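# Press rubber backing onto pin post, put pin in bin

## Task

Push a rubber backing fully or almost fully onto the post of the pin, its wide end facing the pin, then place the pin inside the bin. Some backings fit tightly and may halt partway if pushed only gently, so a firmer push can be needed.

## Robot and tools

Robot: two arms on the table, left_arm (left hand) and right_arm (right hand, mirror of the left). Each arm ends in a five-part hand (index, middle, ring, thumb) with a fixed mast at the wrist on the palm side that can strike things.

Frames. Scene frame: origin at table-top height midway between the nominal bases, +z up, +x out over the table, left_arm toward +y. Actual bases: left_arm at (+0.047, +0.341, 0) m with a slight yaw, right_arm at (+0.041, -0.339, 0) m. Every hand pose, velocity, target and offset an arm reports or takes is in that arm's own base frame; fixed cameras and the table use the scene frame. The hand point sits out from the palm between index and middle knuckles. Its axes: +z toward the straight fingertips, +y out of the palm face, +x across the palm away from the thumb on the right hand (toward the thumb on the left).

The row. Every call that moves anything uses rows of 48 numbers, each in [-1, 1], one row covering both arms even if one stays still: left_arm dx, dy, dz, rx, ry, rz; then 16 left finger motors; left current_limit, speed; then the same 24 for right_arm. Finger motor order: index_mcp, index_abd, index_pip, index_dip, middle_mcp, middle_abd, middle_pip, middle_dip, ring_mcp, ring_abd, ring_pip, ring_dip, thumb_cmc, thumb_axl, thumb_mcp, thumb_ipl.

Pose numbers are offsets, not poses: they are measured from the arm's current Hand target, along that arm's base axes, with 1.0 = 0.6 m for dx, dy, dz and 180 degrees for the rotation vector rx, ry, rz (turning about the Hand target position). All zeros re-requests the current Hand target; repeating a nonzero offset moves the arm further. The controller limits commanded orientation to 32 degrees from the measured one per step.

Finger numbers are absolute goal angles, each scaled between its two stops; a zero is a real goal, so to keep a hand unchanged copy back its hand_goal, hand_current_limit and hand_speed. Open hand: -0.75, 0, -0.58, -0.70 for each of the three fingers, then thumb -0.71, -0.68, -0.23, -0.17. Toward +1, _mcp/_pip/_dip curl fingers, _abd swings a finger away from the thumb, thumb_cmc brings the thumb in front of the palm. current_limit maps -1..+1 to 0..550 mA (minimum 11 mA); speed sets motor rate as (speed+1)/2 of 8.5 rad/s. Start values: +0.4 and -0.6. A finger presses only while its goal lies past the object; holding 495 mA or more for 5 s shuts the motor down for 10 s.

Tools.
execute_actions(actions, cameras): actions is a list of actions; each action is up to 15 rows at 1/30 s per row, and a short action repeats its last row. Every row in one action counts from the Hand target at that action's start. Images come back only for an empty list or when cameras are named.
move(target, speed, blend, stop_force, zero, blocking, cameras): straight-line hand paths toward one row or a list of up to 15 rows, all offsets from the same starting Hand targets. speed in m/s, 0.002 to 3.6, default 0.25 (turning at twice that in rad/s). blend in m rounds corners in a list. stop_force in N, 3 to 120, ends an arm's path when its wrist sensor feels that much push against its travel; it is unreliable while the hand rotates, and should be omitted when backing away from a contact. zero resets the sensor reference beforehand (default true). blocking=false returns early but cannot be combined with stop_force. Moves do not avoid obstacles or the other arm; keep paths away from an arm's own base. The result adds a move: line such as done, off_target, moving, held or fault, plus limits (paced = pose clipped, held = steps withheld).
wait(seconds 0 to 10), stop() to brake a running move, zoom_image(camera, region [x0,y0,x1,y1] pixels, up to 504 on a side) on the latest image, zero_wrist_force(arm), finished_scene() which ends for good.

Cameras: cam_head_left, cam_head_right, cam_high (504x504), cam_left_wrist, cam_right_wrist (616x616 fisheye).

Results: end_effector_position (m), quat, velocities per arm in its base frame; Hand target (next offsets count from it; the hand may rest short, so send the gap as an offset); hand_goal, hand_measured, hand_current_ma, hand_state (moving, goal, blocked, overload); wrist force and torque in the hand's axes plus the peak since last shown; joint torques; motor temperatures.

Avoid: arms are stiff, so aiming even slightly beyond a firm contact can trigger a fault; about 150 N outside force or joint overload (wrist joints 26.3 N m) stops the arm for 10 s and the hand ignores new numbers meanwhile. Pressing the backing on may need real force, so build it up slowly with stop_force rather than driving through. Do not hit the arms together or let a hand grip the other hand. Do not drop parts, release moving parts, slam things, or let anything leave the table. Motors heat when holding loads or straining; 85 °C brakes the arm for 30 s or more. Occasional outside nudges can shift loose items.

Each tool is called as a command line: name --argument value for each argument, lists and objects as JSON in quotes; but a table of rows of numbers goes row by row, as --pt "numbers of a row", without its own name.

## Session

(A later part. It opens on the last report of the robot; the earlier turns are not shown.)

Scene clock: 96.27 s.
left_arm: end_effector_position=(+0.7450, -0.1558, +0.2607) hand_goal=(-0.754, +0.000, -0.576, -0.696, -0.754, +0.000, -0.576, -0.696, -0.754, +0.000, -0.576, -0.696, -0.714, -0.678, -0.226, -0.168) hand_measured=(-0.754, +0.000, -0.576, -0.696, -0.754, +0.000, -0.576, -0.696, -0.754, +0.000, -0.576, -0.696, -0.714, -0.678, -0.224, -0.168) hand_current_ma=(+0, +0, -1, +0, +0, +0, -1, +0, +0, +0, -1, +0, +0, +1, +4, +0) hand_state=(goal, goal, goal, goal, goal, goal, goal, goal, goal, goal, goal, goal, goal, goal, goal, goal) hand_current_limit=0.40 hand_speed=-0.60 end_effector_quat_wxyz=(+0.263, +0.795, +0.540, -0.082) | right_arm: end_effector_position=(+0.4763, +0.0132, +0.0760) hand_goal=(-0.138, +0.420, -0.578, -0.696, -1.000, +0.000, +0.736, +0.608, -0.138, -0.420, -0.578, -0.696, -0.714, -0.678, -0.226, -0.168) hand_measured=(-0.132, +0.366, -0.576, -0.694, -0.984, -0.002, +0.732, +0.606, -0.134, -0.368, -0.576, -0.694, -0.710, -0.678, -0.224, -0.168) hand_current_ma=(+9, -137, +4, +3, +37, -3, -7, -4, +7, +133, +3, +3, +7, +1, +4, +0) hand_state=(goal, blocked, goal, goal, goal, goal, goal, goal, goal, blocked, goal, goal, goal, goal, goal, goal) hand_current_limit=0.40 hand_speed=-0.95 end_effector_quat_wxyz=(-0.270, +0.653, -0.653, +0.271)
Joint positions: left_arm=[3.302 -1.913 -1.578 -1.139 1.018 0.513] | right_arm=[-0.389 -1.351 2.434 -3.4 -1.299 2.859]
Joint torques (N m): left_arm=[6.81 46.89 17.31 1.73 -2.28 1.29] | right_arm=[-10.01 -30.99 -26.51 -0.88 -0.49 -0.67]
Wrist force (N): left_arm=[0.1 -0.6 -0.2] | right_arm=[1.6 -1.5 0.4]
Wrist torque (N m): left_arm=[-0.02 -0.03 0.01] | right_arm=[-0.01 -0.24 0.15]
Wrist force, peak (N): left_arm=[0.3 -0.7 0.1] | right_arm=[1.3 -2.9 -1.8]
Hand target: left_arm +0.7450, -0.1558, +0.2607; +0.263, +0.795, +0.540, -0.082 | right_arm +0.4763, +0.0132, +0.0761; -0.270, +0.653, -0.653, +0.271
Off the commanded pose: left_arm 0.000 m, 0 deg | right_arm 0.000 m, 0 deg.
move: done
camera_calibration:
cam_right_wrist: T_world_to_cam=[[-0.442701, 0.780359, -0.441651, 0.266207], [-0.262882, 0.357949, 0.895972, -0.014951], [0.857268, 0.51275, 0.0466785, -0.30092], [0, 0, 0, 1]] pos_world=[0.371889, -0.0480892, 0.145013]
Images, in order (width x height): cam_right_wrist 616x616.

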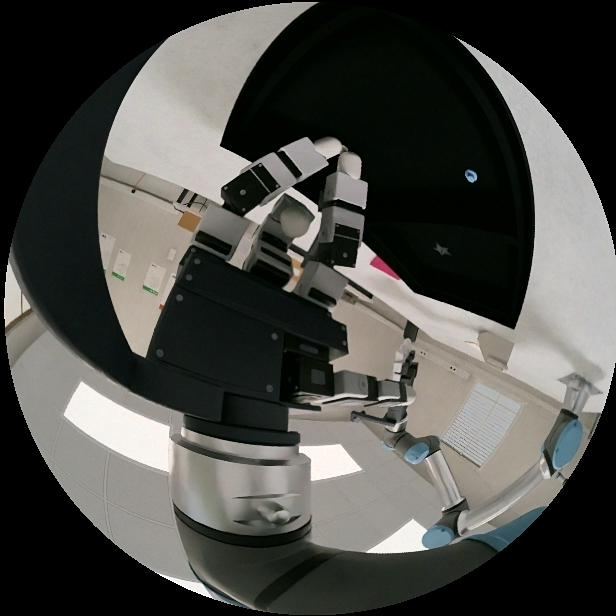

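move --pt "0 0 0 0 0 0 -0.754 0 -0.576 -0.696 -0.754 0 -0.576 -0.696 -0.754 0 -0.576 -0.696 -0.714 -0.678 -0.226 -0.168 0.4 -0.6 0 0 0.1065 0 0 0 -0.137 0.42 -0.577 -0.696 -1 0 0.737 0.609 -0.137 -0.42 -0.577 -0.696 -0.714 -0.678 -0.226 -0.168 0.4 -0.95" --pt "0 0 0 0 0 0 -0.754 0 -0.576 -0.696 -0.754 0 -0.576 -0.696 -0.754 0 -0.576 -0.696 -0.714 -0.678 -0.226 -0.168 0.4 -0.6 -0.0138 0.3013 0.0898 0 0 0 -0.137 0.42 -0.577 -0.696 -1 0 0.737 0.609 -0.137 -0.42 -0.577 -0.696 -0.714 -0.678 -0.226 -0.168 0.4 -0.95" --speed 0.1 --blend 0.02 --cameras '["cam_right_wrist"]'

zoom_image --camera "cam_right_wrist" --region '[310, 90, 400, 180]'

zoom_image --camera "cam_right_wrist" --region '[320, 120, 370, 170]'

Scene clock: 100.63 s.
left_arm: end_effector_position=(+0.7450, -0.1558, +0.2607) hand_goal=(-0.754, +0.000, -0.576, -0.696, -0.754, +0.000, -0.576, -0.696, -0.754, +0.000, -0.576, -0.696, -0.714, -0.678, -0.226, -0.168) hand_measured=(-0.754, +0.000, -0.576, -0.696, -0.754, +0.000, -0.576, -0.696, -0.754, +0.000, -0.576, -0.696, -0.714, -0.678, -0.224, -0.168) hand_current_ma=(+0, +0, -1, +0, +0, +0, -1, +0, +0, +0, -1, +0, +0, +1, +4, +0) hand_state=(goal, goal, goal, goal, goal, goal, goal, goal, goal, goal, goal, goal, goal, goal, goal, goal) hand_current_limit=0.40 hand_speed=-0.60 end_effector_quat_wxyz=(+0.263, +0.795, +0.540, -0.082) | right_arm: end_effector_position=(+0.4680, +0.1940, +0.1299) hand_goal=(-0.138, +0.420, -0.578, -0.696, -1.000, +0.000, +0.736, +0.608, -0.138, -0.420, -0.578, -0.696, -0.714, -0.678, -0.226, -0.168) hand_measured=(-0.132, +0.366, -0.576, -0.694, -0.984, -0.002, +0.732, +0.606, -0.134, -0.368, -0.576, -0.694, -0.710, -0.678, -0.224, -0.168) hand_current_ma=(+9, -137, +4, +3, +37, -3, -7, -4, +7, +133, +3, +3, +7, +1, +4, +0) hand_state=(goal, blocked, goal, goal, goal, goal, goal, goal, goal, blocked, goal, goal, goal, goal, goal, goal) hand_current_limit=0.40 hand_speed=-0.95 end_effector_quat_wxyz=(-0.270, +0.653, -0.653, +0.271)
Joint positions: left_arm=[3.302 -1.913 -1.578 -1.139 1.018 0.513] | right_arm=[0.102 -1.431 2.306 -3.229 -1.642 3.213]
Joint torques (N m): left_arm=[6.85 46.45 17.92 1.63 -2.37 1.15] | right_arm=[12.91 -15.21 -28.49 -0.86 -1.4 1.67]
Wrist force (N): left_arm=[0.1 -0.5 -0.2] | right_arm=[1.1 -1.8 0.2]
Wrist torque (N m): left_arm=[0.00 -0.02 0.00] | right_arm=[-0.02 -0.17 0.06]
Wrist force, peak (N): left_arm=[0.4 -0.7 -0.3] | right_arm=[1.6 -2.0 0.0]
Hand target: left_arm +0.7450, -0.1558, +0.2607; +0.263, +0.795, +0.540, -0.082 | right_arm +0.4680, +0.1940, +0.1299; -0.270, +0.653, -0.653, +0.271
Off the commanded pose: left_arm 0.000 m, 0 deg | right_arm 0.000 m, 0 deg.
move: done
camera_calibration:
cam_right_wrist: T_world_to_cam=[[-0.44269, 0.780344, -0.44169, 0.145333], [-0.262901, 0.357983, 0.895953, -0.130101], [0.857268, 0.51275, 0.0466781, -0.388975], [0, 0, 0, 1]] pos_world=[0.363589, 0.132611, 0.198913]
Images, in order (width x height): cam_right_wrist 616x616.

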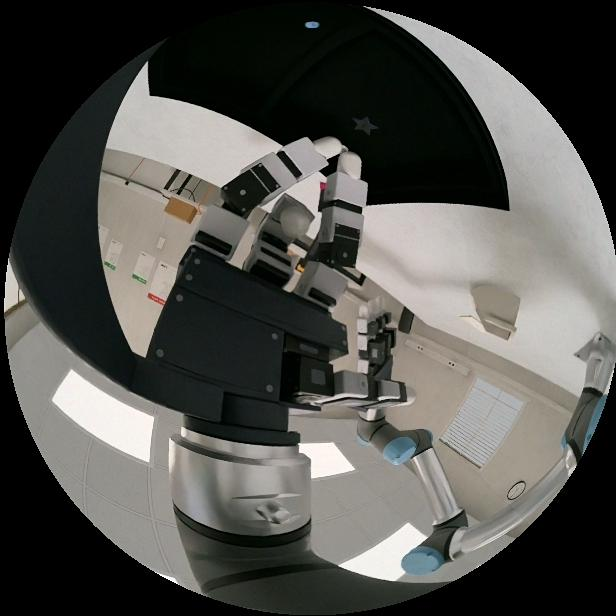

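Scaled by 5.600 from the camera's 616x616 image, which has a finer 880x880 frame.

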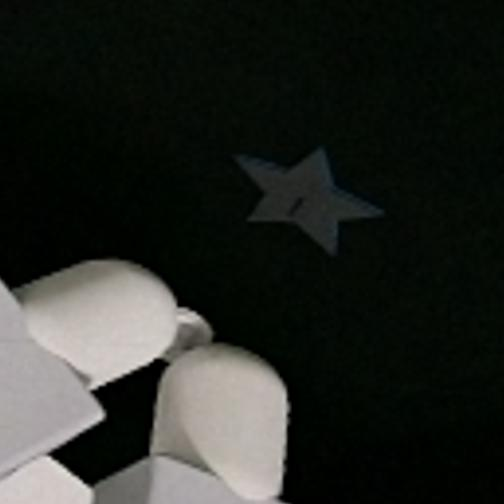

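Scaled by 10.080 from the camera's 616x616 image, which has a finer 880x880 frame.

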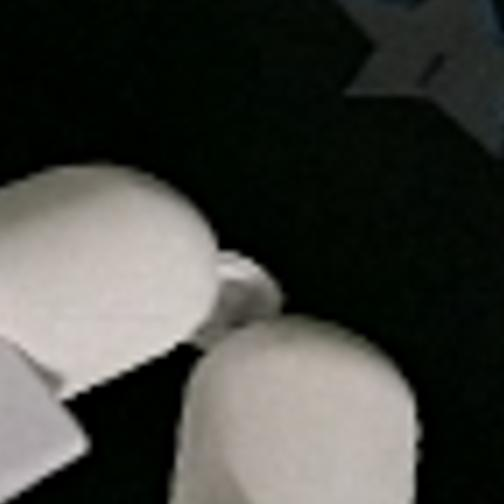

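zoom_image --camera "cam_right_wrist" --region '[348, 108, 383, 143]'

Scaled by 14.400 from the camera's 616x616 image, which has a finer 880x880 frame.

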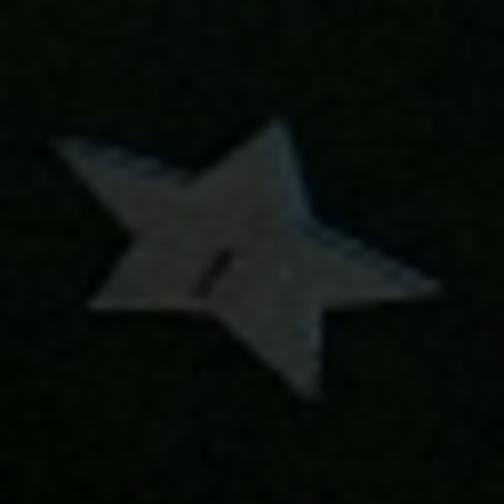

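move --target '[0,0,0,0,0,0,-0.754,0,-0.576,-0.696,-0.754,0,-0.576,-0.696,-0.754,0,-0.576,-0.696,-0.714,-0.678,-0.226,-0.168,0.4,-0.6,0.001,0.0038,-0.07,0,0,0,-0.137,0.42,-0.577,-0.696,-1,0,0.737,0.609,-0.137,-0.42,-0.577,-0.696,-0.714,-0.678,-0.226,-0.168,0.4,-0.95]' --speed 0.05 --cameras '["cam_right_wrist"]'

zoom_image --camera "cam_right_wrist" --region '[320, 120, 370, 170]'

zoom_image --camera "cam_right_wrist" --region '[330, 125, 365, 160]'

Scene clock: 104.13 s.
left_arm: end_effector_position=(+0.7450, -0.1558, +0.2607) hand_goal=(-0.754, +0.000, -0.576, -0.696, -0.754, +0.000, -0.576, -0.696, -0.754, +0.000, -0.576, -0.696, -0.714, -0.678, -0.226, -0.168) hand_measured=(-0.754, +0.000, -0.576, -0.696, -0.754, +0.000, -0.576, -0.696, -0.754, +0.000, -0.576, -0.696, -0.714, -0.678, -0.224, -0.168) hand_current_ma=(+0, +0, -1, +0, +0, +0, -1, +0, +0, +0, -1, +0, +0, +1, +4, +0) hand_state=(goal, goal, goal, goal, goal, goal, goal, goal, goal, goal, goal, goal, goal, goal, goal, goal) hand_current_limit=0.40 hand_speed=-0.60 end_effector_quat_wxyz=(+0.263, +0.795, +0.540, -0.082) | right_arm: end_effector_position=(+0.4686, +0.1963, +0.0880) hand_goal=(-0.138, +0.420, -0.578, -0.696, -1.000, +0.000, +0.736, +0.608, -0.138, -0.420, -0.578, -0.696, -0.714, -0.678, -0.226, -0.168) hand_measured=(-0.134, +0.366, -0.576, -0.694, -0.984, -0.002, +0.732, +0.606, -0.134, -0.368, -0.576, -0.694, -0.710, -0.678, -0.224, -0.168) hand_current_ma=(+8, -137, +4, +3, +37, -3, -7, -4, +7, +133, +3, +3, +7, +1, +4, +0) hand_state=(goal, blocked, goal, goal, goal, goal, goal, goal, goal, blocked, goal, goal, goal, goal, goal, goal) hand_current_limit=0.40 hand_speed=-0.95 end_effector_quat_wxyz=(-0.270, +0.653, -0.653, +0.271)
Joint positions: left_arm=[3.302 -1.913 -1.578 -1.139 1.018 0.513] | right_arm=[0.107 -1.318 2.336 -3.371 -1.647 3.217]
Joint torques (N m): left_arm=[6.57 46.3 18.47 1.7 -2.27 1.05] | right_arm=[13.3 -17.67 -0.09 -4.81 -1.32 1.52]
Wrist force (N): left_arm=[0.3 -0.5 0.0] | right_arm=[1.3 -1.5 0.3]
Wrist torque (N m): left_arm=[-0.02 -0.04 0.02] | right_arm=[0.02 -0.20 0.08]
Wrist force, peak (N): left_arm=[0.4 -0.8 -0.3] | right_arm=[1.3 -2.0 0.1]
Hand target: left_arm +0.7450, -0.1558, +0.2607; +0.263, +0.795, +0.540, -0.082 | right_arm +0.4686, +0.1963, +0.0879; -0.270, +0.653, -0.653, +0.271
Off the commanded pose: left_arm 0.000 m, 0 deg | right_arm 0.000 m, 0 deg.
move: done
camera_calibration:
cam_right_wrist: T_world_to_cam=[[-0.442701, 0.780359, -0.441651, 0.125293], [-0.262882, 0.357949, 0.895972, -0.0932314], [0.857268, 0.51275, 0.0466785, -0.388712], [0, 0, 0, 1]] pos_world=[0.364189, 0.134911, 0.157013]
Images, in order (width x height): cam_right_wrist 616x616.

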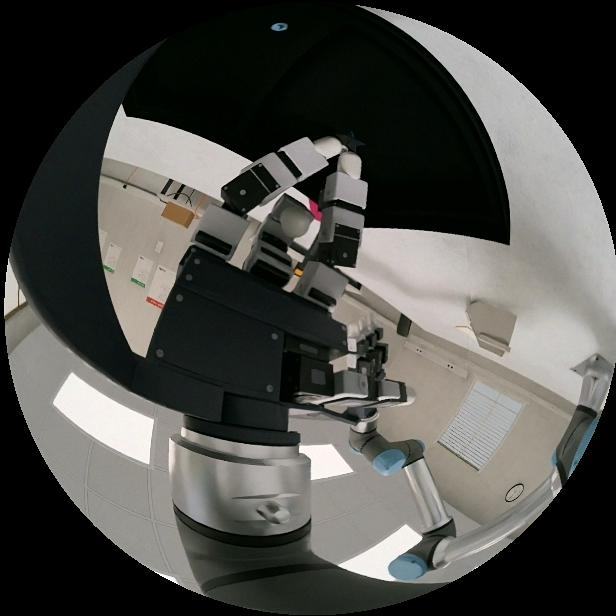

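Scaled by 10.080 from the camera's 616x616 image, which has a finer 880x880 frame.

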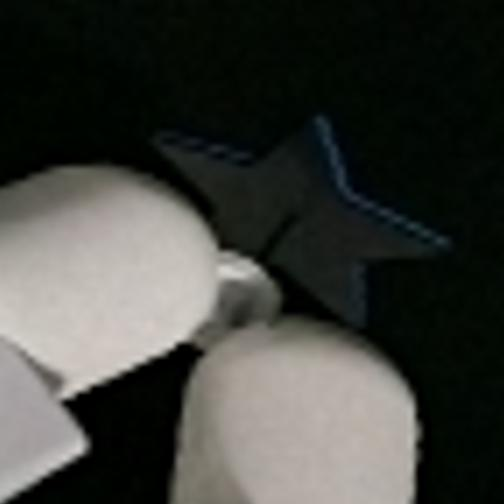

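Scaled by 14.400 from the camera's 616x616 image, which has a finer 880x880 frame.

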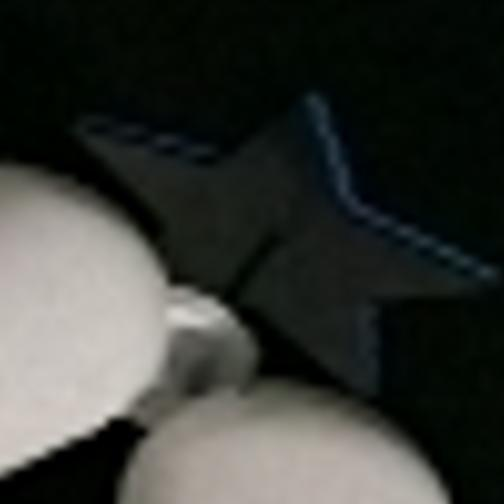

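zoom_image --camera "cam_right_wrist" --region '[333, 137, 355, 159]'

Scaled by 22.909 from the camera's 616x616 image, which has a finer 880x880 frame.

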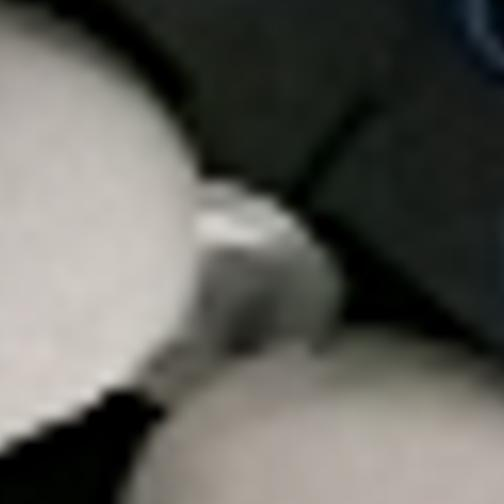

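move --target '[0,0,0,0,0,0,-0.754,0,-0.576,-0.696,-0.754,0,-0.576,-0.696,-0.754,0,-0.576,-0.696,-0.714,-0.678,-0.226,-0.168,0.4,-0.6,0,0.002,-0.0073,0,0,0,-0.137,0.42,-0.577,-0.696,-1,0,0.737,0.609,-0.137,-0.42,-0.577,-0.696,-0.714,-0.678,-0.226,-0.168,0.4,-0.95]' --speed 0.02 --cameras '["cam_right_wrist"]'

zoom_image --camera "cam_right_wrist" --region '[333, 137, 355, 159]'

zoom_image --camera "cam_right_wrist" --region '[325, 125, 365, 165]'

Scene clock: 109.03 s.
left_arm: end_effector_position=(+0.7450, -0.1558, +0.2607) hand_goal=(-0.754, +0.000, -0.576, -0.696, -0.754, +0.000, -0.576, -0.696, -0.754, +0.000, -0.576, -0.696, -0.714, -0.678, -0.226, -0.168) hand_measured=(-0.754, +0.000, -0.576, -0.696, -0.754, +0.000, -0.576, -0.696, -0.754, +0.000, -0.576, -0.696, -0.714, -0.678, -0.224, -0.168) hand_current_ma=(+0, +0, -1, +0, +0, +0, -1, +0, +0, +0, -1, +0, +0, +1, +4, +0) hand_state=(goal, goal, goal, goal, goal, goal, goal, goal, goal, goal, goal, goal, goal, goal, goal, goal) hand_current_limit=0.40 hand_speed=-0.60 end_effector_quat_wxyz=(+0.263, +0.795, +0.540, -0.082) | right_arm: end_effector_position=(+0.4686, +0.1975, +0.0836) hand_goal=(-0.138, +0.420, -0.578, -0.696, -1.000, +0.000, +0.736, +0.608, -0.138, -0.420, -0.578, -0.696, -0.714, -0.678, -0.226, -0.168) hand_measured=(-0.134, +0.366, -0.576, -0.694, -0.984, -0.002, +0.732, +0.606, -0.134, -0.368, -0.576, -0.694, -0.710, -0.678, -0.224, -0.168) hand_current_ma=(+8, -137, +4, +3, +37, -3, -7, -4, +7, +133, +3, +3, +7, +1, +4, +0) hand_state=(goal, blocked, goal, goal, goal, goal, goal, goal, goal, blocked, goal, goal, goal, goal, goal, goal) hand_current_limit=0.40 hand_speed=-0.95 end_effector_quat_wxyz=(-0.270, +0.653, -0.653, +0.271)
Joint positions: left_arm=[3.302 -1.913 -1.578 -1.139 1.018 0.513] | right_arm=[0.111 -1.305 2.337 -3.385 -1.649 3.219]
Joint torques (N m): left_arm=[6.51 45.69 19.08 1.79 -2.27 1.11] | right_arm=[14.28 -16.97 0.07 -4.6 -1.39 1.75]
Wrist force (N): left_arm=[0.4 -0.6 -0.2] | right_arm=[1.2 -1.3 0.0]
Wrist torque (N m): left_arm=[-0.02 -0.06 0.03] | right_arm=[0.08 -0.19 0.08]
Wrist force, peak (N): left_arm=[0.4 -0.6 -0.4] | right_arm=[1.6 -1.6 0.3]
Hand target: left_arm +0.7450, -0.1558, +0.2607; +0.263, +0.795, +0.540, -0.082 | right_arm +0.4686, +0.1975, +0.0836; -0.270, +0.653, -0.653, +0.271
Off the commanded pose: left_arm 0.000 m, 0 deg | right_arm 0.000 m, 0 deg.
move: done
camera_calibration:
cam_right_wrist: T_world_to_cam=[[-0.442701, 0.780359, -0.441651, 0.122413], [-0.262882, 0.357949, 0.895972, -0.0897187], [0.857268, 0.51275, 0.0466785, -0.389122], [0, 0, 0, 1]] pos_world=[0.364189, 0.136111, 0.152613]
Images, in order (width x height): cam_right_wrist 616x616.

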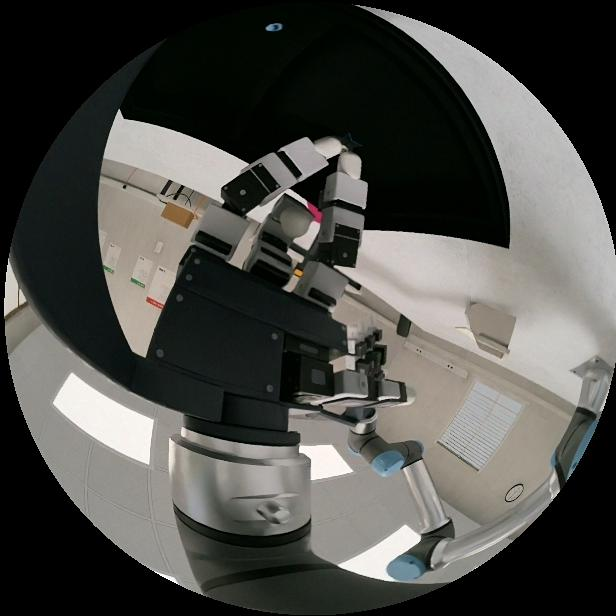

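Scaled by 22.909 from the camera's 616x616 image, which has a finer 880x880 frame.

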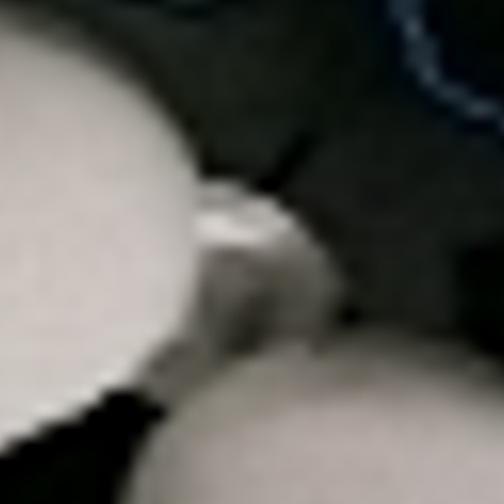

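Scaled by 12.600 from the camera's 616x616 image, which has a finer 880x880 frame.

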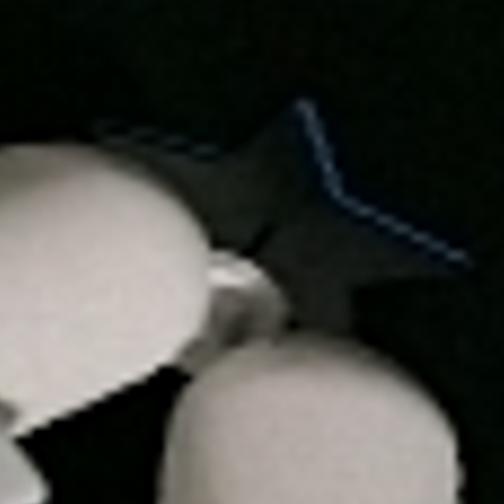

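move --target '[0,0,0,0,0,0,-0.754,0,-0.576,-0.696,-0.754,0,-0.576,-0.696,-0.754,0,-0.576,-0.696,-0.714,-0.678,-0.226,-0.168,0.4,-0.6,0,0,-0.007,0,0,0,-0.137,0.42,-0.577,-0.696,-1,0,0.737,0.609,-0.137,-0.42,-0.577,-0.696,-0.714,-0.678,-0.226,-0.168,0.4,-0.95]' --speed 0.004 --stop_force 3 --cameras '["cam_right_wrist"]'

zoom_image --camera "cam_right_wrist" --region '[333, 137, 355, 159]'

Scene clock: 111.83 s.
left_arm: end_effector_position=(+0.7450, -0.1558, +0.2607) hand_goal=(-0.754, +0.000, -0.576, -0.696, -0.754, +0.000, -0.576, -0.696, -0.754, +0.000, -0.576, -0.696, -0.714, -0.678, -0.226, -0.168) hand_measured=(-0.754, +0.000, -0.576, -0.696, -0.754, +0.000, -0.576, -0.696, -0.754, +0.000, -0.576, -0.696, -0.714, -0.678, -0.224, -0.168) hand_current_ma=(+0, +0, -1, +0, +0, +0, -1, +0, +0, +0, -1, +0, +0, +1, +4, +0) hand_state=(goal, goal, goal, goal, goal, goal, goal, goal, goal, goal, goal, goal, goal, goal, goal, goal) hand_current_limit=0.40 hand_speed=-0.60 end_effector_quat_wxyz=(+0.263, +0.795, +0.540, -0.082) | right_arm: end_effector_position=(+0.4686, +0.1975, +0.0794) hand_goal=(-0.138, +0.420, -0.578, -0.696, -1.000, +0.000, +0.736, +0.608, -0.138, -0.420, -0.578, -0.696, -0.714, -0.678, -0.226, -0.168) hand_measured=(-0.134, +0.380, -0.576, -0.694, -0.984, -0.002, +0.732, +0.606, -0.134, -0.380, -0.576, -0.694, -0.710, -0.678, -0.224, -0.168) hand_current_ma=(+8, -95, +4, +3, +37, -3, -7, -4, +7, +94, +3, +3, +7, +1, +4, +0) hand_state=(goal, blocked, goal, goal, goal, goal, goal, goal, goal, blocked, goal, goal, goal, goal, goal, goal) hand_current_limit=0.40 hand_speed=-0.95 end_effector_quat_wxyz=(-0.270, +0.653, -0.653, +0.271)
Joint positions: left_arm=[3.302 -1.913 -1.578 -1.139 1.018 0.513] | right_arm=[0.111 -1.293 2.34 -3.4 -1.649 3.219]
Joint torques (N m): left_arm=[5.91 45.62 19.54 1.85 -2.36 0.86] | right_arm=[13.59 -17.96 1.19 -4.52 -1.4 1.66]
Wrist force (N): left_arm=[0.3 -0.6 -0.3] | right_arm=[1.1 -2.6 -1.5]
Wrist torque (N m): left_arm=[-0.02 -0.04 0.02] | right_arm=[0.08 -0.15 0.04]
Wrist force, peak (N): left_arm=[0.3 -0.8 -0.3] | right_arm=[1.5 -2.8 -1.7]
Hand target: left_arm +0.7450, -0.1558, +0.2607; +0.263, +0.795, +0.540, -0.082 | right_arm +0.4686, +0.1975, +0.0794; -0.270, +0.653, -0.653, +0.271
Off the commanded pose: left_arm 0.000 m, 0 deg | right_arm 0.000 m, 0 deg.
move: done
camera_calibration:
cam_right_wrist: T_world_to_cam=[[-0.442701, 0.780359, -0.441651, 0.120514], [-0.262882, 0.357949, 0.895972, -0.085866], [0.857268, 0.51275, 0.0466785, -0.388922], [0, 0, 0, 1]] pos_world=[0.364189, 0.136111, 0.148313]
Images, in order (width x height): cam_right_wrist 616x616.

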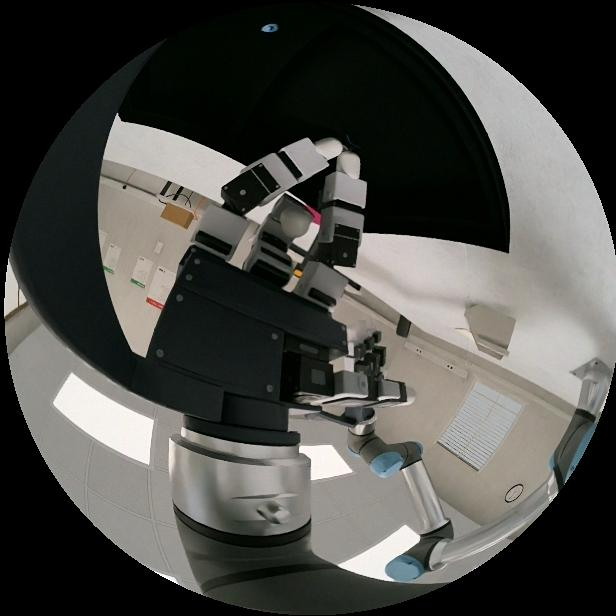

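Scaled by 22.909 from the camera's 616x616 image, which has a finer 880x880 frame.

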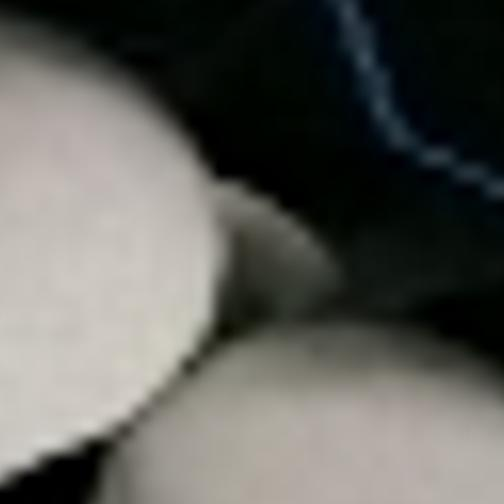

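zoom_image --camera "cam_right_wrist" --region '[325, 125, 365, 165]'

execute_actions --actions '[]' --cameras '["cam_high", "cam_left_wrist"]'

zoom_image --camera "cam_high" --region '[170, 310, 270, 410]'

zoom_image --camera "cam_left_wrist" --region '[380, 80, 480, 180]'

Scaled by 12.600 from the camera's 616x616 image, which has a finer 880x880 frame.

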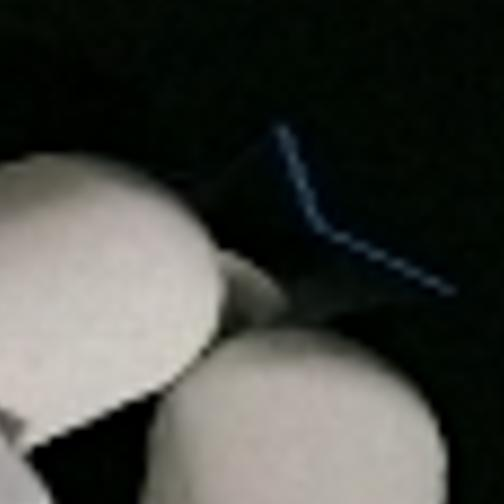

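Scene clock: 115.17 s.
left_arm: end_effector_position=(+0.7450, -0.1558, +0.2607) hand_goal=(-0.754, +0.000, -0.576, -0.696, -0.754, +0.000, -0.576, -0.696, -0.754, +0.000, -0.576, -0.696, -0.714, -0.678, -0.226, -0.168) hand_measured=(-0.754, +0.000, -0.576, -0.696, -0.754, +0.000, -0.576, -0.696, -0.754, +0.000, -0.576, -0.696, -0.714, -0.678, -0.224, -0.168) hand_current_ma=(+0, +0, -1, +0, +0, +0, -1, +0, +0, +0, -1, +0, +0, +1, +4, +0) hand_state=(goal, goal, goal, goal, goal, goal, goal, goal, goal, goal, goal, goal, goal, goal, goal, goal) hand_current_limit=0.40 hand_speed=-0.60 end_effector_quat_wxyz=(+0.263, +0.795, +0.540, -0.082) | right_arm: end_effector_position=(+0.4686, +0.1975, +0.0794) hand_goal=(-0.138, +0.420, -0.578, -0.696, -1.000, +0.000, +0.736, +0.608, -0.138, -0.420, -0.578, -0.696, -0.714, -0.678, -0.226, -0.168) hand_measured=(-0.134, +0.380, -0.576, -0.694, -0.984, -0.002, +0.732, +0.606, -0.134, -0.380, -0.576, -0.694, -0.710, -0.678, -0.224, -0.168) hand_current_ma=(+8, -95, +4, +3, +37, -3, -7, -4, +7, +94, +3, +3, +7, +1, +4, +0) hand_state=(goal, blocked, goal, goal, goal, goal, goal, goal, goal, blocked, goal, goal, goal, goal, goal, goal) hand_current_limit=0.40 hand_speed=-0.95 end_effector_quat_wxyz=(-0.270, +0.653, -0.653, +0.271)
Joint positions: left_arm=[3.302 -1.913 -1.578 -1.139 1.018 0.513] | right_arm=[0.111 -1.293 2.34 -3.4 -1.649 3.219]
Joint velocities: within noise
Joint torques (N m): left_arm=[6.43 45.88 19.45 1.8 -2.33 0.9] | right_arm=[12.56 -18.95 0.48 -4.49 -1.12 1.47]
Motor temperatures (°C): left_arm=[27 27 34 42 42 40] | right_arm=[38 34 37 39 41 41]
Wrist force (N): left_arm=[0.0 -0.5 0.0] | right_arm=[1.1 -2.5 -1.4]
Wrist torque (N m): left_arm=[-0.02 -0.01 -0.01] | right_arm=[0.08 -0.16 0.05]
Wrist force, peak (N): left_arm=[0.3 -0.7 -0.3] | right_arm=[1.4 -3.0 -1.4]
Hand target: left_arm +0.7450, -0.1558, +0.2607; +0.263, +0.795, +0.540, -0.082 | right_arm +0.4686, +0.1975, +0.0794; -0.270, +0.653, -0.653, +0.271
Off the commanded pose: left_arm 0.000 m, 0 deg | right_arm 0.000 m, 0 deg.
camera_calibration:
cam_left_wrist: T_world_to_cam=[[-0.902269, -0.408924, 0.136715, 0.536081], [-0.338363, 0.868048, 0.363322, 0.227097], [-0.267247, 0.281555, -0.921578, 0.604581], [0, 0, 0, 1]] pos_world=[0.722103, -0.148137, 0.401369]
Images, in order (width x height): cam_high 504x504, cam_left_wrist 616x616.

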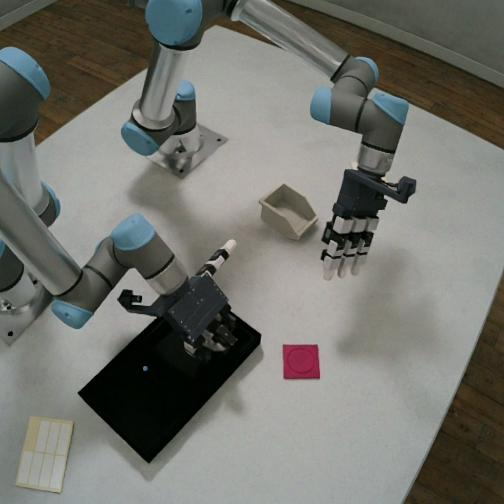

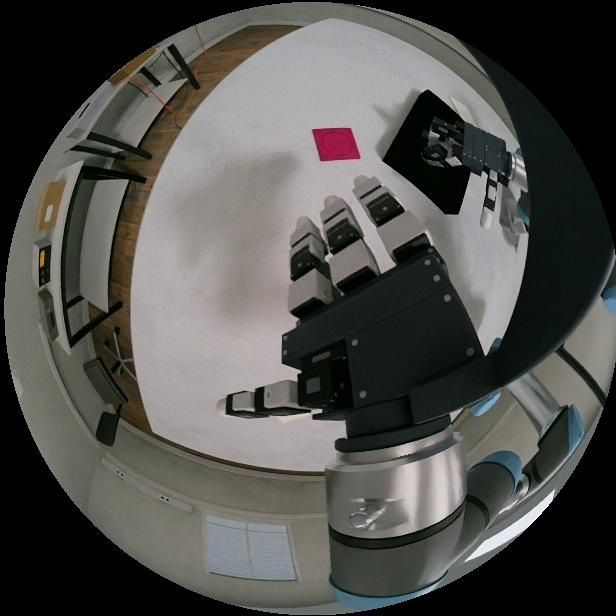

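Scaled by 5.040 from the camera's 504x504 image, which has a finer 720x720 frame.

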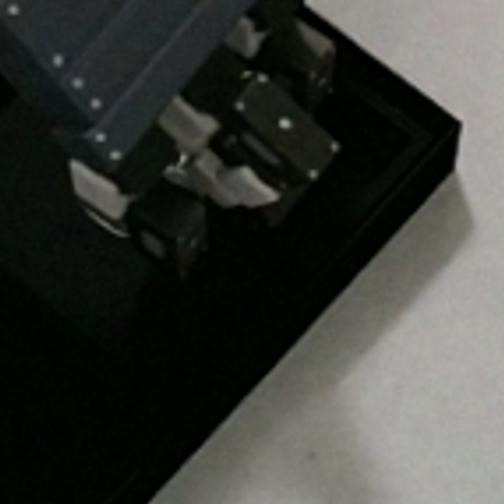

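Scaled by 5.040 from the camera's 616x616 image, which has a finer 880x880 frame.

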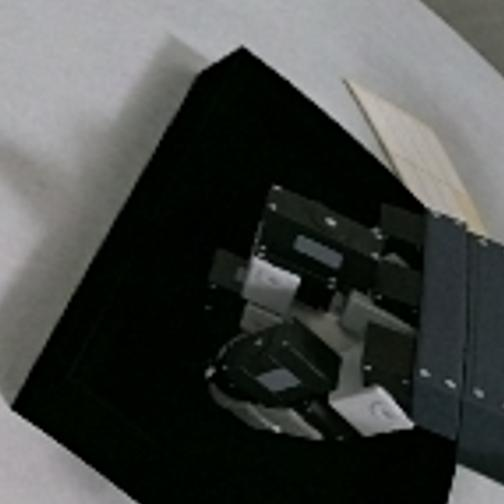

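move --target '[0,0,0,0,0,0,-0.754,0,-0.576,-0.696,-0.754,0,-0.576,-0.696,-0.754,0,-0.576,-0.696,-0.714,-0.678,-0.226,-0.168,0.4,-0.6,0,0,0.007,0,0,0,-0.137,0.42,-0.577,-0.696,-1,0,0.737,0.609,-0.137,-0.42,-0.577,-0.696,-0.714,-0.678,-0.226,-0.168,0.4,-0.95]' --speed 0.008 --cameras '["cam_right_wrist"]'

zoom_image --camera "cam_right_wrist" --region '[333, 137, 355, 159]'

zoom_image --camera "cam_right_wrist" --region '[325, 125, 365, 165]'

Scene clock: 116.83 s.
left_arm: end_effector_position=(+0.7450, -0.1558, +0.2607) hand_goal=(-0.754, +0.000, -0.576, -0.696, -0.754, +0.000, -0.576, -0.696, -0.754, +0.000, -0.576, -0.696, -0.714, -0.678, -0.226, -0.168) hand_measured=(-0.754, +0.000, -0.576, -0.696, -0.754, +0.000, -0.576, -0.696, -0.754, +0.000, -0.576, -0.696, -0.714, -0.678, -0.224, -0.168) hand_current_ma=(+0, +0, -1, +0, +0, +0, -1, +0, +0, +0, -1, +0, +0, +1, +4, +0) hand_state=(goal, goal, goal, goal, goal, goal, goal, goal, goal, goal, goal, goal, goal, goal, goal, goal) hand_current_limit=0.40 hand_speed=-0.60 end_effector_quat_wxyz=(+0.263, +0.795, +0.540, -0.082) | right_arm: end_effector_position=(+0.4686, +0.1975, +0.0835) hand_goal=(-0.138, +0.420, -0.578, -0.696, -1.000, +0.000, +0.736, +0.608, -0.138, -0.420, -0.578, -0.696, -0.714, -0.678, -0.226, -0.168) hand_measured=(-0.134, +0.382, -0.576, -0.694, -0.984, -0.002, +0.732, +0.606, -0.134, -0.382, -0.576, -0.694, -0.710, -0.678, -0.224, -0.168) hand_current_ma=(+8, -88, +4, +3, +37, -3, -7, -4, +7, +89, +3, +3, +7, +1, +4, +0) hand_state=(goal, blocked, goal, goal, goal, goal, goal, goal, goal, blocked, goal, goal, goal, goal, goal, goal) hand_current_limit=0.40 hand_speed=-0.95 end_effector_quat_wxyz=(-0.270, +0.653, -0.653, +0.271)
Joint positions: left_arm=[3.302 -1.913 -1.578 -1.139 1.018 0.513] | right_arm=[0.111 -1.305 2.337 -3.386 -1.649 3.219]
Joint torques (N m): left_arm=[5.58 45.51 19.5 1.74 -2.41 0.88] | right_arm=[12.34 -32.91 -26.22 -0.78 -0.78 1.1]
Wrist force (N): left_arm=[0.3 -0.6 -0.2] | right_arm=[1.3 -1.2 0.1]
Wrist torque (N m): left_arm=[-0.03 -0.05 0.03] | right_arm=[0.07 -0.21 0.09]
Wrist force, peak (N): left_arm=[0.4 -0.7 -0.3] | right_arm=[1.3 -2.6 -1.5]
Hand target: left_arm +0.7450, -0.1558, +0.2607; +0.263, +0.795, +0.540, -0.082 | right_arm +0.4686, +0.1975, +0.0836; -0.270, +0.653, -0.653, +0.271
Off the commanded pose: left_arm 0.000 m, 0 deg | right_arm 0.000 m, 0 deg.
move: done
camera_calibration:
cam_right_wrist: T_world_to_cam=[[-0.442701, 0.780359, -0.441651, 0.122369], [-0.262882, 0.357949, 0.895972, -0.0896291], [0.857268, 0.51275, 0.0466785, -0.389118], [0, 0, 0, 1]] pos_world=[0.364189, 0.136111, 0.152513]
Images, in order (width x height): cam_right_wrist 616x616.

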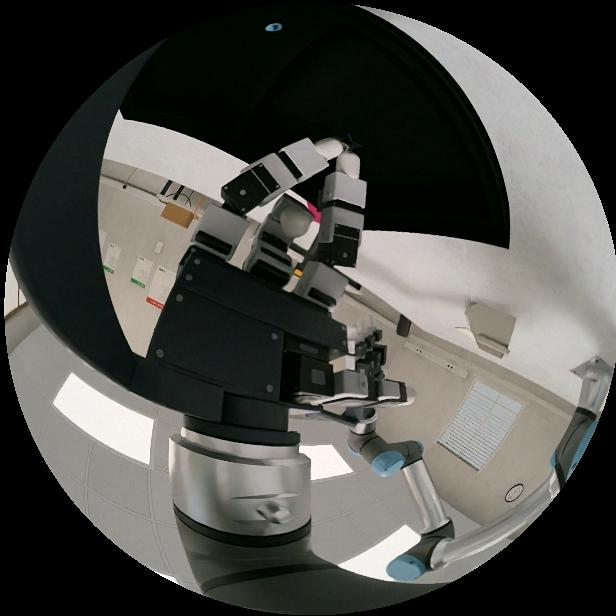

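Scaled by 22.909 from the camera's 616x616 image, which has a finer 880x880 frame.

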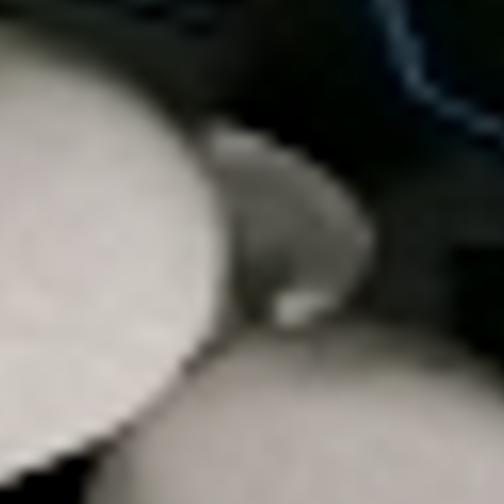

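Scaled by 12.600 from the camera's 616x616 image, which has a finer 880x880 frame.

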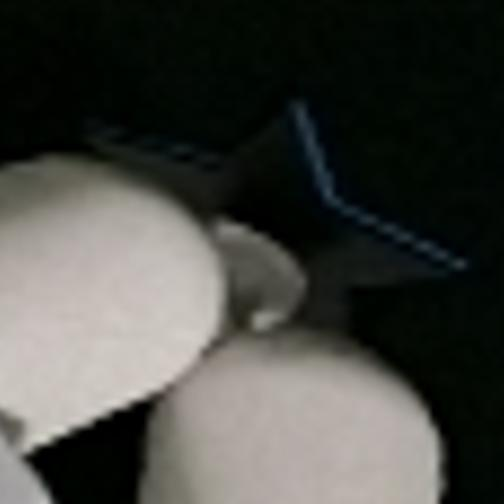

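move --pt "0 0 0 0 0 0 -0.754 0 -0.576 -0.696 -0.754 0 -0.576 -0.696 -0.754 0 -0.576 -0.696 -0.714 -0.678 -0.226 -0.168 0.4 -0.6 0 0 0 0 0 0 -0.137 0.30 -0.577 -0.696 -1 0 0.737 0.609 -0.137 -0.30 -0.577 -0.696 -0.714 -0.678 -0.226 -0.168 0.4 -0.93" --pt "0 0 0 0 0 0 -0.754 0 -0.576 -0.696 -0.754 0 -0.576 -0.696 -0.754 0 -0.576 -0.696 -0.714 -0.678 -0.226 -0.168 0.4 -0.6 0 0 0.025 0 0 0 -0.137 0.30 -0.577 -0.696 -1 0 0.737 0.609 -0.137 -0.30 -0.577 -0.696 -0.714 -0.678 -0.226 -0.168 0.4 -0.93" --speed 0.02 --cameras '["cam_right_wrist"]'

zoom_image --camera "cam_right_wrist" --region '[330, 110, 380, 160]'

zoom_image --camera "cam_right_wrist" --region '[336, 124, 361, 149]'

Scene clock: 119.03 s.
left_arm: end_effector_position=(+0.7450, -0.1558, +0.2607) hand_goal=(-0.754, +0.000, -0.576, -0.696, -0.754, +0.000, -0.576, -0.696, -0.754, +0.000, -0.576, -0.696, -0.714, -0.678, -0.226, -0.168) hand_measured=(-0.754, +0.000, -0.576, -0.696, -0.754, +0.000, -0.576, -0.696, -0.754, +0.000, -0.576, -0.696, -0.714, -0.678, -0.224, -0.168) hand_current_ma=(+0, +0, -1, +0, +0, +0, -1, +0, +0, +0, -1, +0, +0, +1, +4, +0) hand_state=(goal, goal, goal, goal, goal, goal, goal, goal, goal, goal, goal, goal, goal, goal, goal, goal) hand_current_limit=0.40 hand_speed=-0.60 end_effector_quat_wxyz=(+0.263, +0.795, +0.540, -0.082) | right_arm: end_effector_position=(+0.4686, +0.1975, +0.0985) hand_goal=(-0.138, +0.300, -0.578, -0.696, -1.000, +0.000, +0.736, +0.608, -0.138, -0.300, -0.578, -0.696, -0.714, -0.678, -0.226, -0.168) hand_measured=(-0.134, +0.302, -0.576, -0.694, -0.984, -0.002, +0.732, +0.606, -0.134, -0.302, -0.576, -0.694, -0.710, -0.678, -0.224, -0.168) hand_current_ma=(+8, +2, +4, +3, +37, -3, -7, -4, +7, -2, +3, +3, +7, +1, +4, +0) hand_state=(goal, goal, goal, goal, goal, goal, goal, goal, goal, goal, goal, goal, goal, goal, goal, goal) hand_current_limit=0.40 hand_speed=-0.93 end_effector_quat_wxyz=(-0.270, +0.653, -0.653, +0.271)
Joint positions: left_arm=[3.302 -1.913 -1.578 -1.139 1.018 0.513] | right_arm=[0.111 -1.346 2.327 -3.335 -1.649 3.219]
Joint torques (N m): left_arm=[6.05 46.01 19.35 1.83 -2.27 0.73] | right_arm=[12.72 -32.76 -27.29 -0.88 -0.36 1.01]
Wrist force (N): left_arm=[0.2 -0.6 -0.4] | right_arm=[1.5 -1.3 -0.1]
Wrist torque (N m): left_arm=[0.00 -0.04 0.02] | right_arm=[0.07 -0.22 0.10]
Wrist force, peak (N): left_arm=[0.3 -0.8 -0.1] | right_arm=[1.7 -1.5 0.1]
Hand target: left_arm +0.7450, -0.1558, +0.2607; +0.263, +0.795, +0.540, -0.082 | right_arm +0.4686, +0.1975, +0.0986; -0.270, +0.653, -0.653, +0.271
Off the commanded pose: left_arm 0.000 m, 0 deg | right_arm 0.000 m, 0 deg.
move: done
camera_calibration:
cam_right_wrist: T_world_to_cam=[[-0.442701, 0.780359, -0.441651, 0.128994], [-0.262882, 0.357949, 0.895972, -0.103069], [0.857268, 0.51275, 0.0466785, -0.389818], [0, 0, 0, 1]] pos_world=[0.364189, 0.136111, 0.167513]
Images, in order (width x height): cam_right_wrist 616x616.

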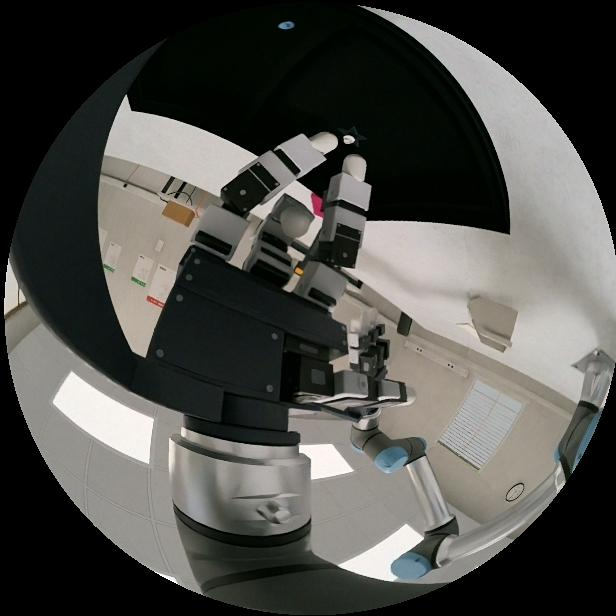

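Scaled by 10.080 from the camera's 616x616 image, which has a finer 880x880 frame.

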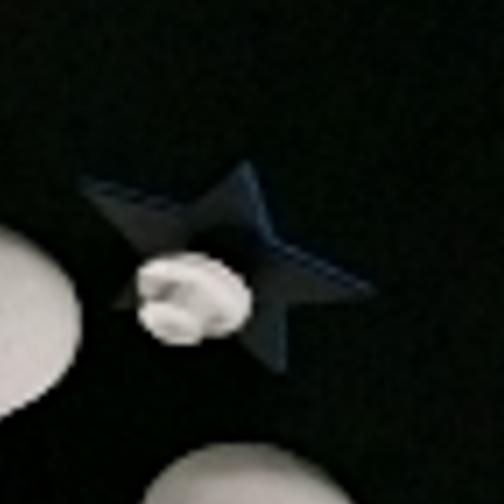

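Scaled by 20.160 from the camera's 616x616 image, which has a finer 880x880 frame.

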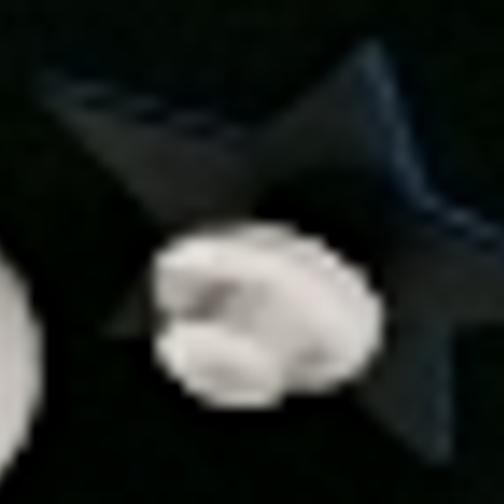

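move --pt "0 0 0 0 0 0 -0.754 0 -0.576 -0.696 -0.754 0 -0.576 -0.696 -0.754 0 -0.576 -0.696 -0.714 -0.678 -0.226 -0.168 0.4 -0.6 -0.001 -0.0758 0.0357 0 0 0 -0.137 0 -0.577 -0.696 -1 0 0.737 0.609 -1 0 0.737 0.609 -0.714 -0.678 -0.226 -0.168 0.4 -0.7" --speed 0.06 --cameras '["cam_right_wrist","cam_head_right"]'

Scene clock: 122.80 s.
left_arm: end_effector_position=(+0.7450, -0.1558, +0.2607) hand_goal=(-0.754, +0.000, -0.576, -0.696, -0.754, +0.000, -0.576, -0.696, -0.754, +0.000, -0.576, -0.696, -0.714, -0.678, -0.226, -0.168) hand_measured=(-0.754, +0.000, -0.576, -0.696, -0.754, +0.000, -0.576, -0.696, -0.754, +0.000, -0.576, -0.696, -0.714, -0.678, -0.224, -0.168) hand_current_ma=(+0, +0, -1, +0, +0, +0, -1, +0, +0, +0, -1, +0, +0, +1, +4, +0) hand_state=(goal, goal, goal, goal, goal, goal, goal, goal, goal, goal, goal, goal, goal, goal, goal, goal) hand_current_limit=0.40 hand_speed=-0.60 end_effector_quat_wxyz=(+0.263, +0.795, +0.540, -0.082) | right_arm: end_effector_position=(+0.4680, +0.1520, +0.1200) hand_goal=(-0.138, +0.000, -0.578, -0.696, -1.000, +0.000, +0.736, +0.608, -1.000, +0.000, +0.736, +0.608, -0.714, -0.678, -0.226, -0.168) hand_measured=(-0.134, +0.002, -0.576, -0.694, -0.984, -0.002, +0.732, +0.606, -0.986, -0.002, +0.732, +0.604, -0.710, -0.678, -0.224, -0.168) hand_current_ma=(+8, +3, +4, +3, +37, -3, -7, -4, +33, -3, -7, -5, +7, +1, +4, +0) hand_state=(goal, goal, goal, goal, goal, goal, goal, goal, goal, goal, goal, goal, goal, goal, goal, goal) hand_current_limit=0.40 hand_speed=-0.70 end_effector_quat_wxyz=(-0.270, +0.653, -0.653, +0.271)
Joint positions: left_arm=[3.302 -1.913 -1.578 -1.139 1.018 0.513] | right_arm=[-0.011 -1.439 2.358 -3.275 -1.563 3.133]
Joint torques (N m): left_arm=[6.22 45.19 20.01 1.78 -2.42 0.83] | right_arm=[-10.43 -29.11 -1.4 -0.81 1.04 -1.34]
Wrist force (N): left_arm=[0.5 -0.5 -0.1] | right_arm=[1.3 -1.3 0.1]
Wrist torque (N m): left_arm=[-0.02 -0.06 0.03] | right_arm=[0.03 -0.19 0.19]
Wrist force, peak (N): left_arm=[0.4 -0.7 -0.4] | right_arm=[1.8 -1.9 -0.2]
Hand target: left_arm +0.7450, -0.1558, +0.2607; +0.263, +0.795, +0.540, -0.082 | right_arm +0.4680, +0.1520, +0.1200; -0.270, +0.653, -0.653, +0.271
Off the commanded pose: left_arm 0.000 m, 0 deg | right_arm 0.000 m, 0 deg.
move: done
camera_calibration:
cam_right_wrist: T_world_to_cam=[[-0.442701, 0.780359, -0.441651, 0.173686], [-0.262882, 0.357949, 0.895972, -0.106114], [0.857268, 0.51275, 0.0466785, -0.366972], [0, 0, 0, 1]] pos_world=[0.363589, 0.0906108, 0.188913]
Images, in order (width x height): cam_head_right 504x504, cam_right_wrist 616x616.

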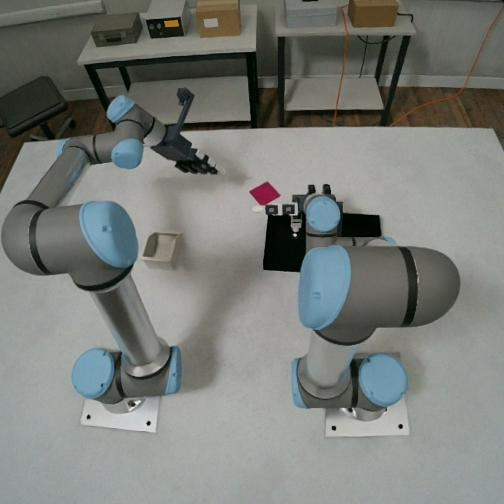

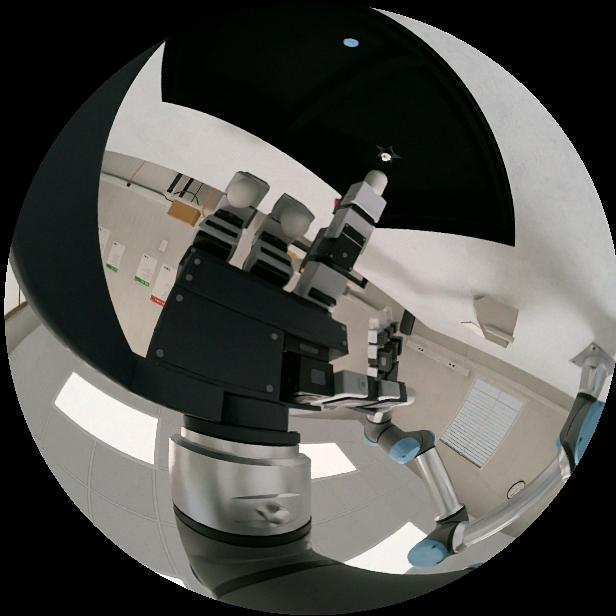

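zoom_image --camera "cam_right_wrist" --region '[340, 120, 430, 200]'

zoom_image --camera "cam_head_right" --region '[245, 185, 345, 285]'

Scaled by 5.600 from the camera's 616x616 image, which has a finer 880x880 frame.

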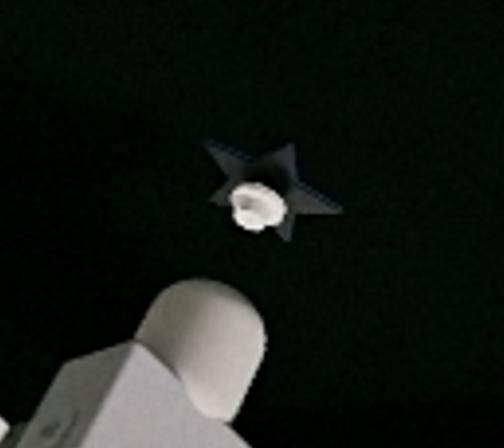

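Scaled by 5.040 from the camera's 504x504 image, which has a finer 720x720 frame.

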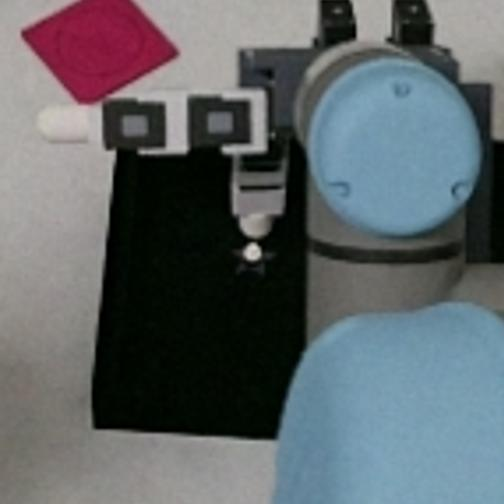

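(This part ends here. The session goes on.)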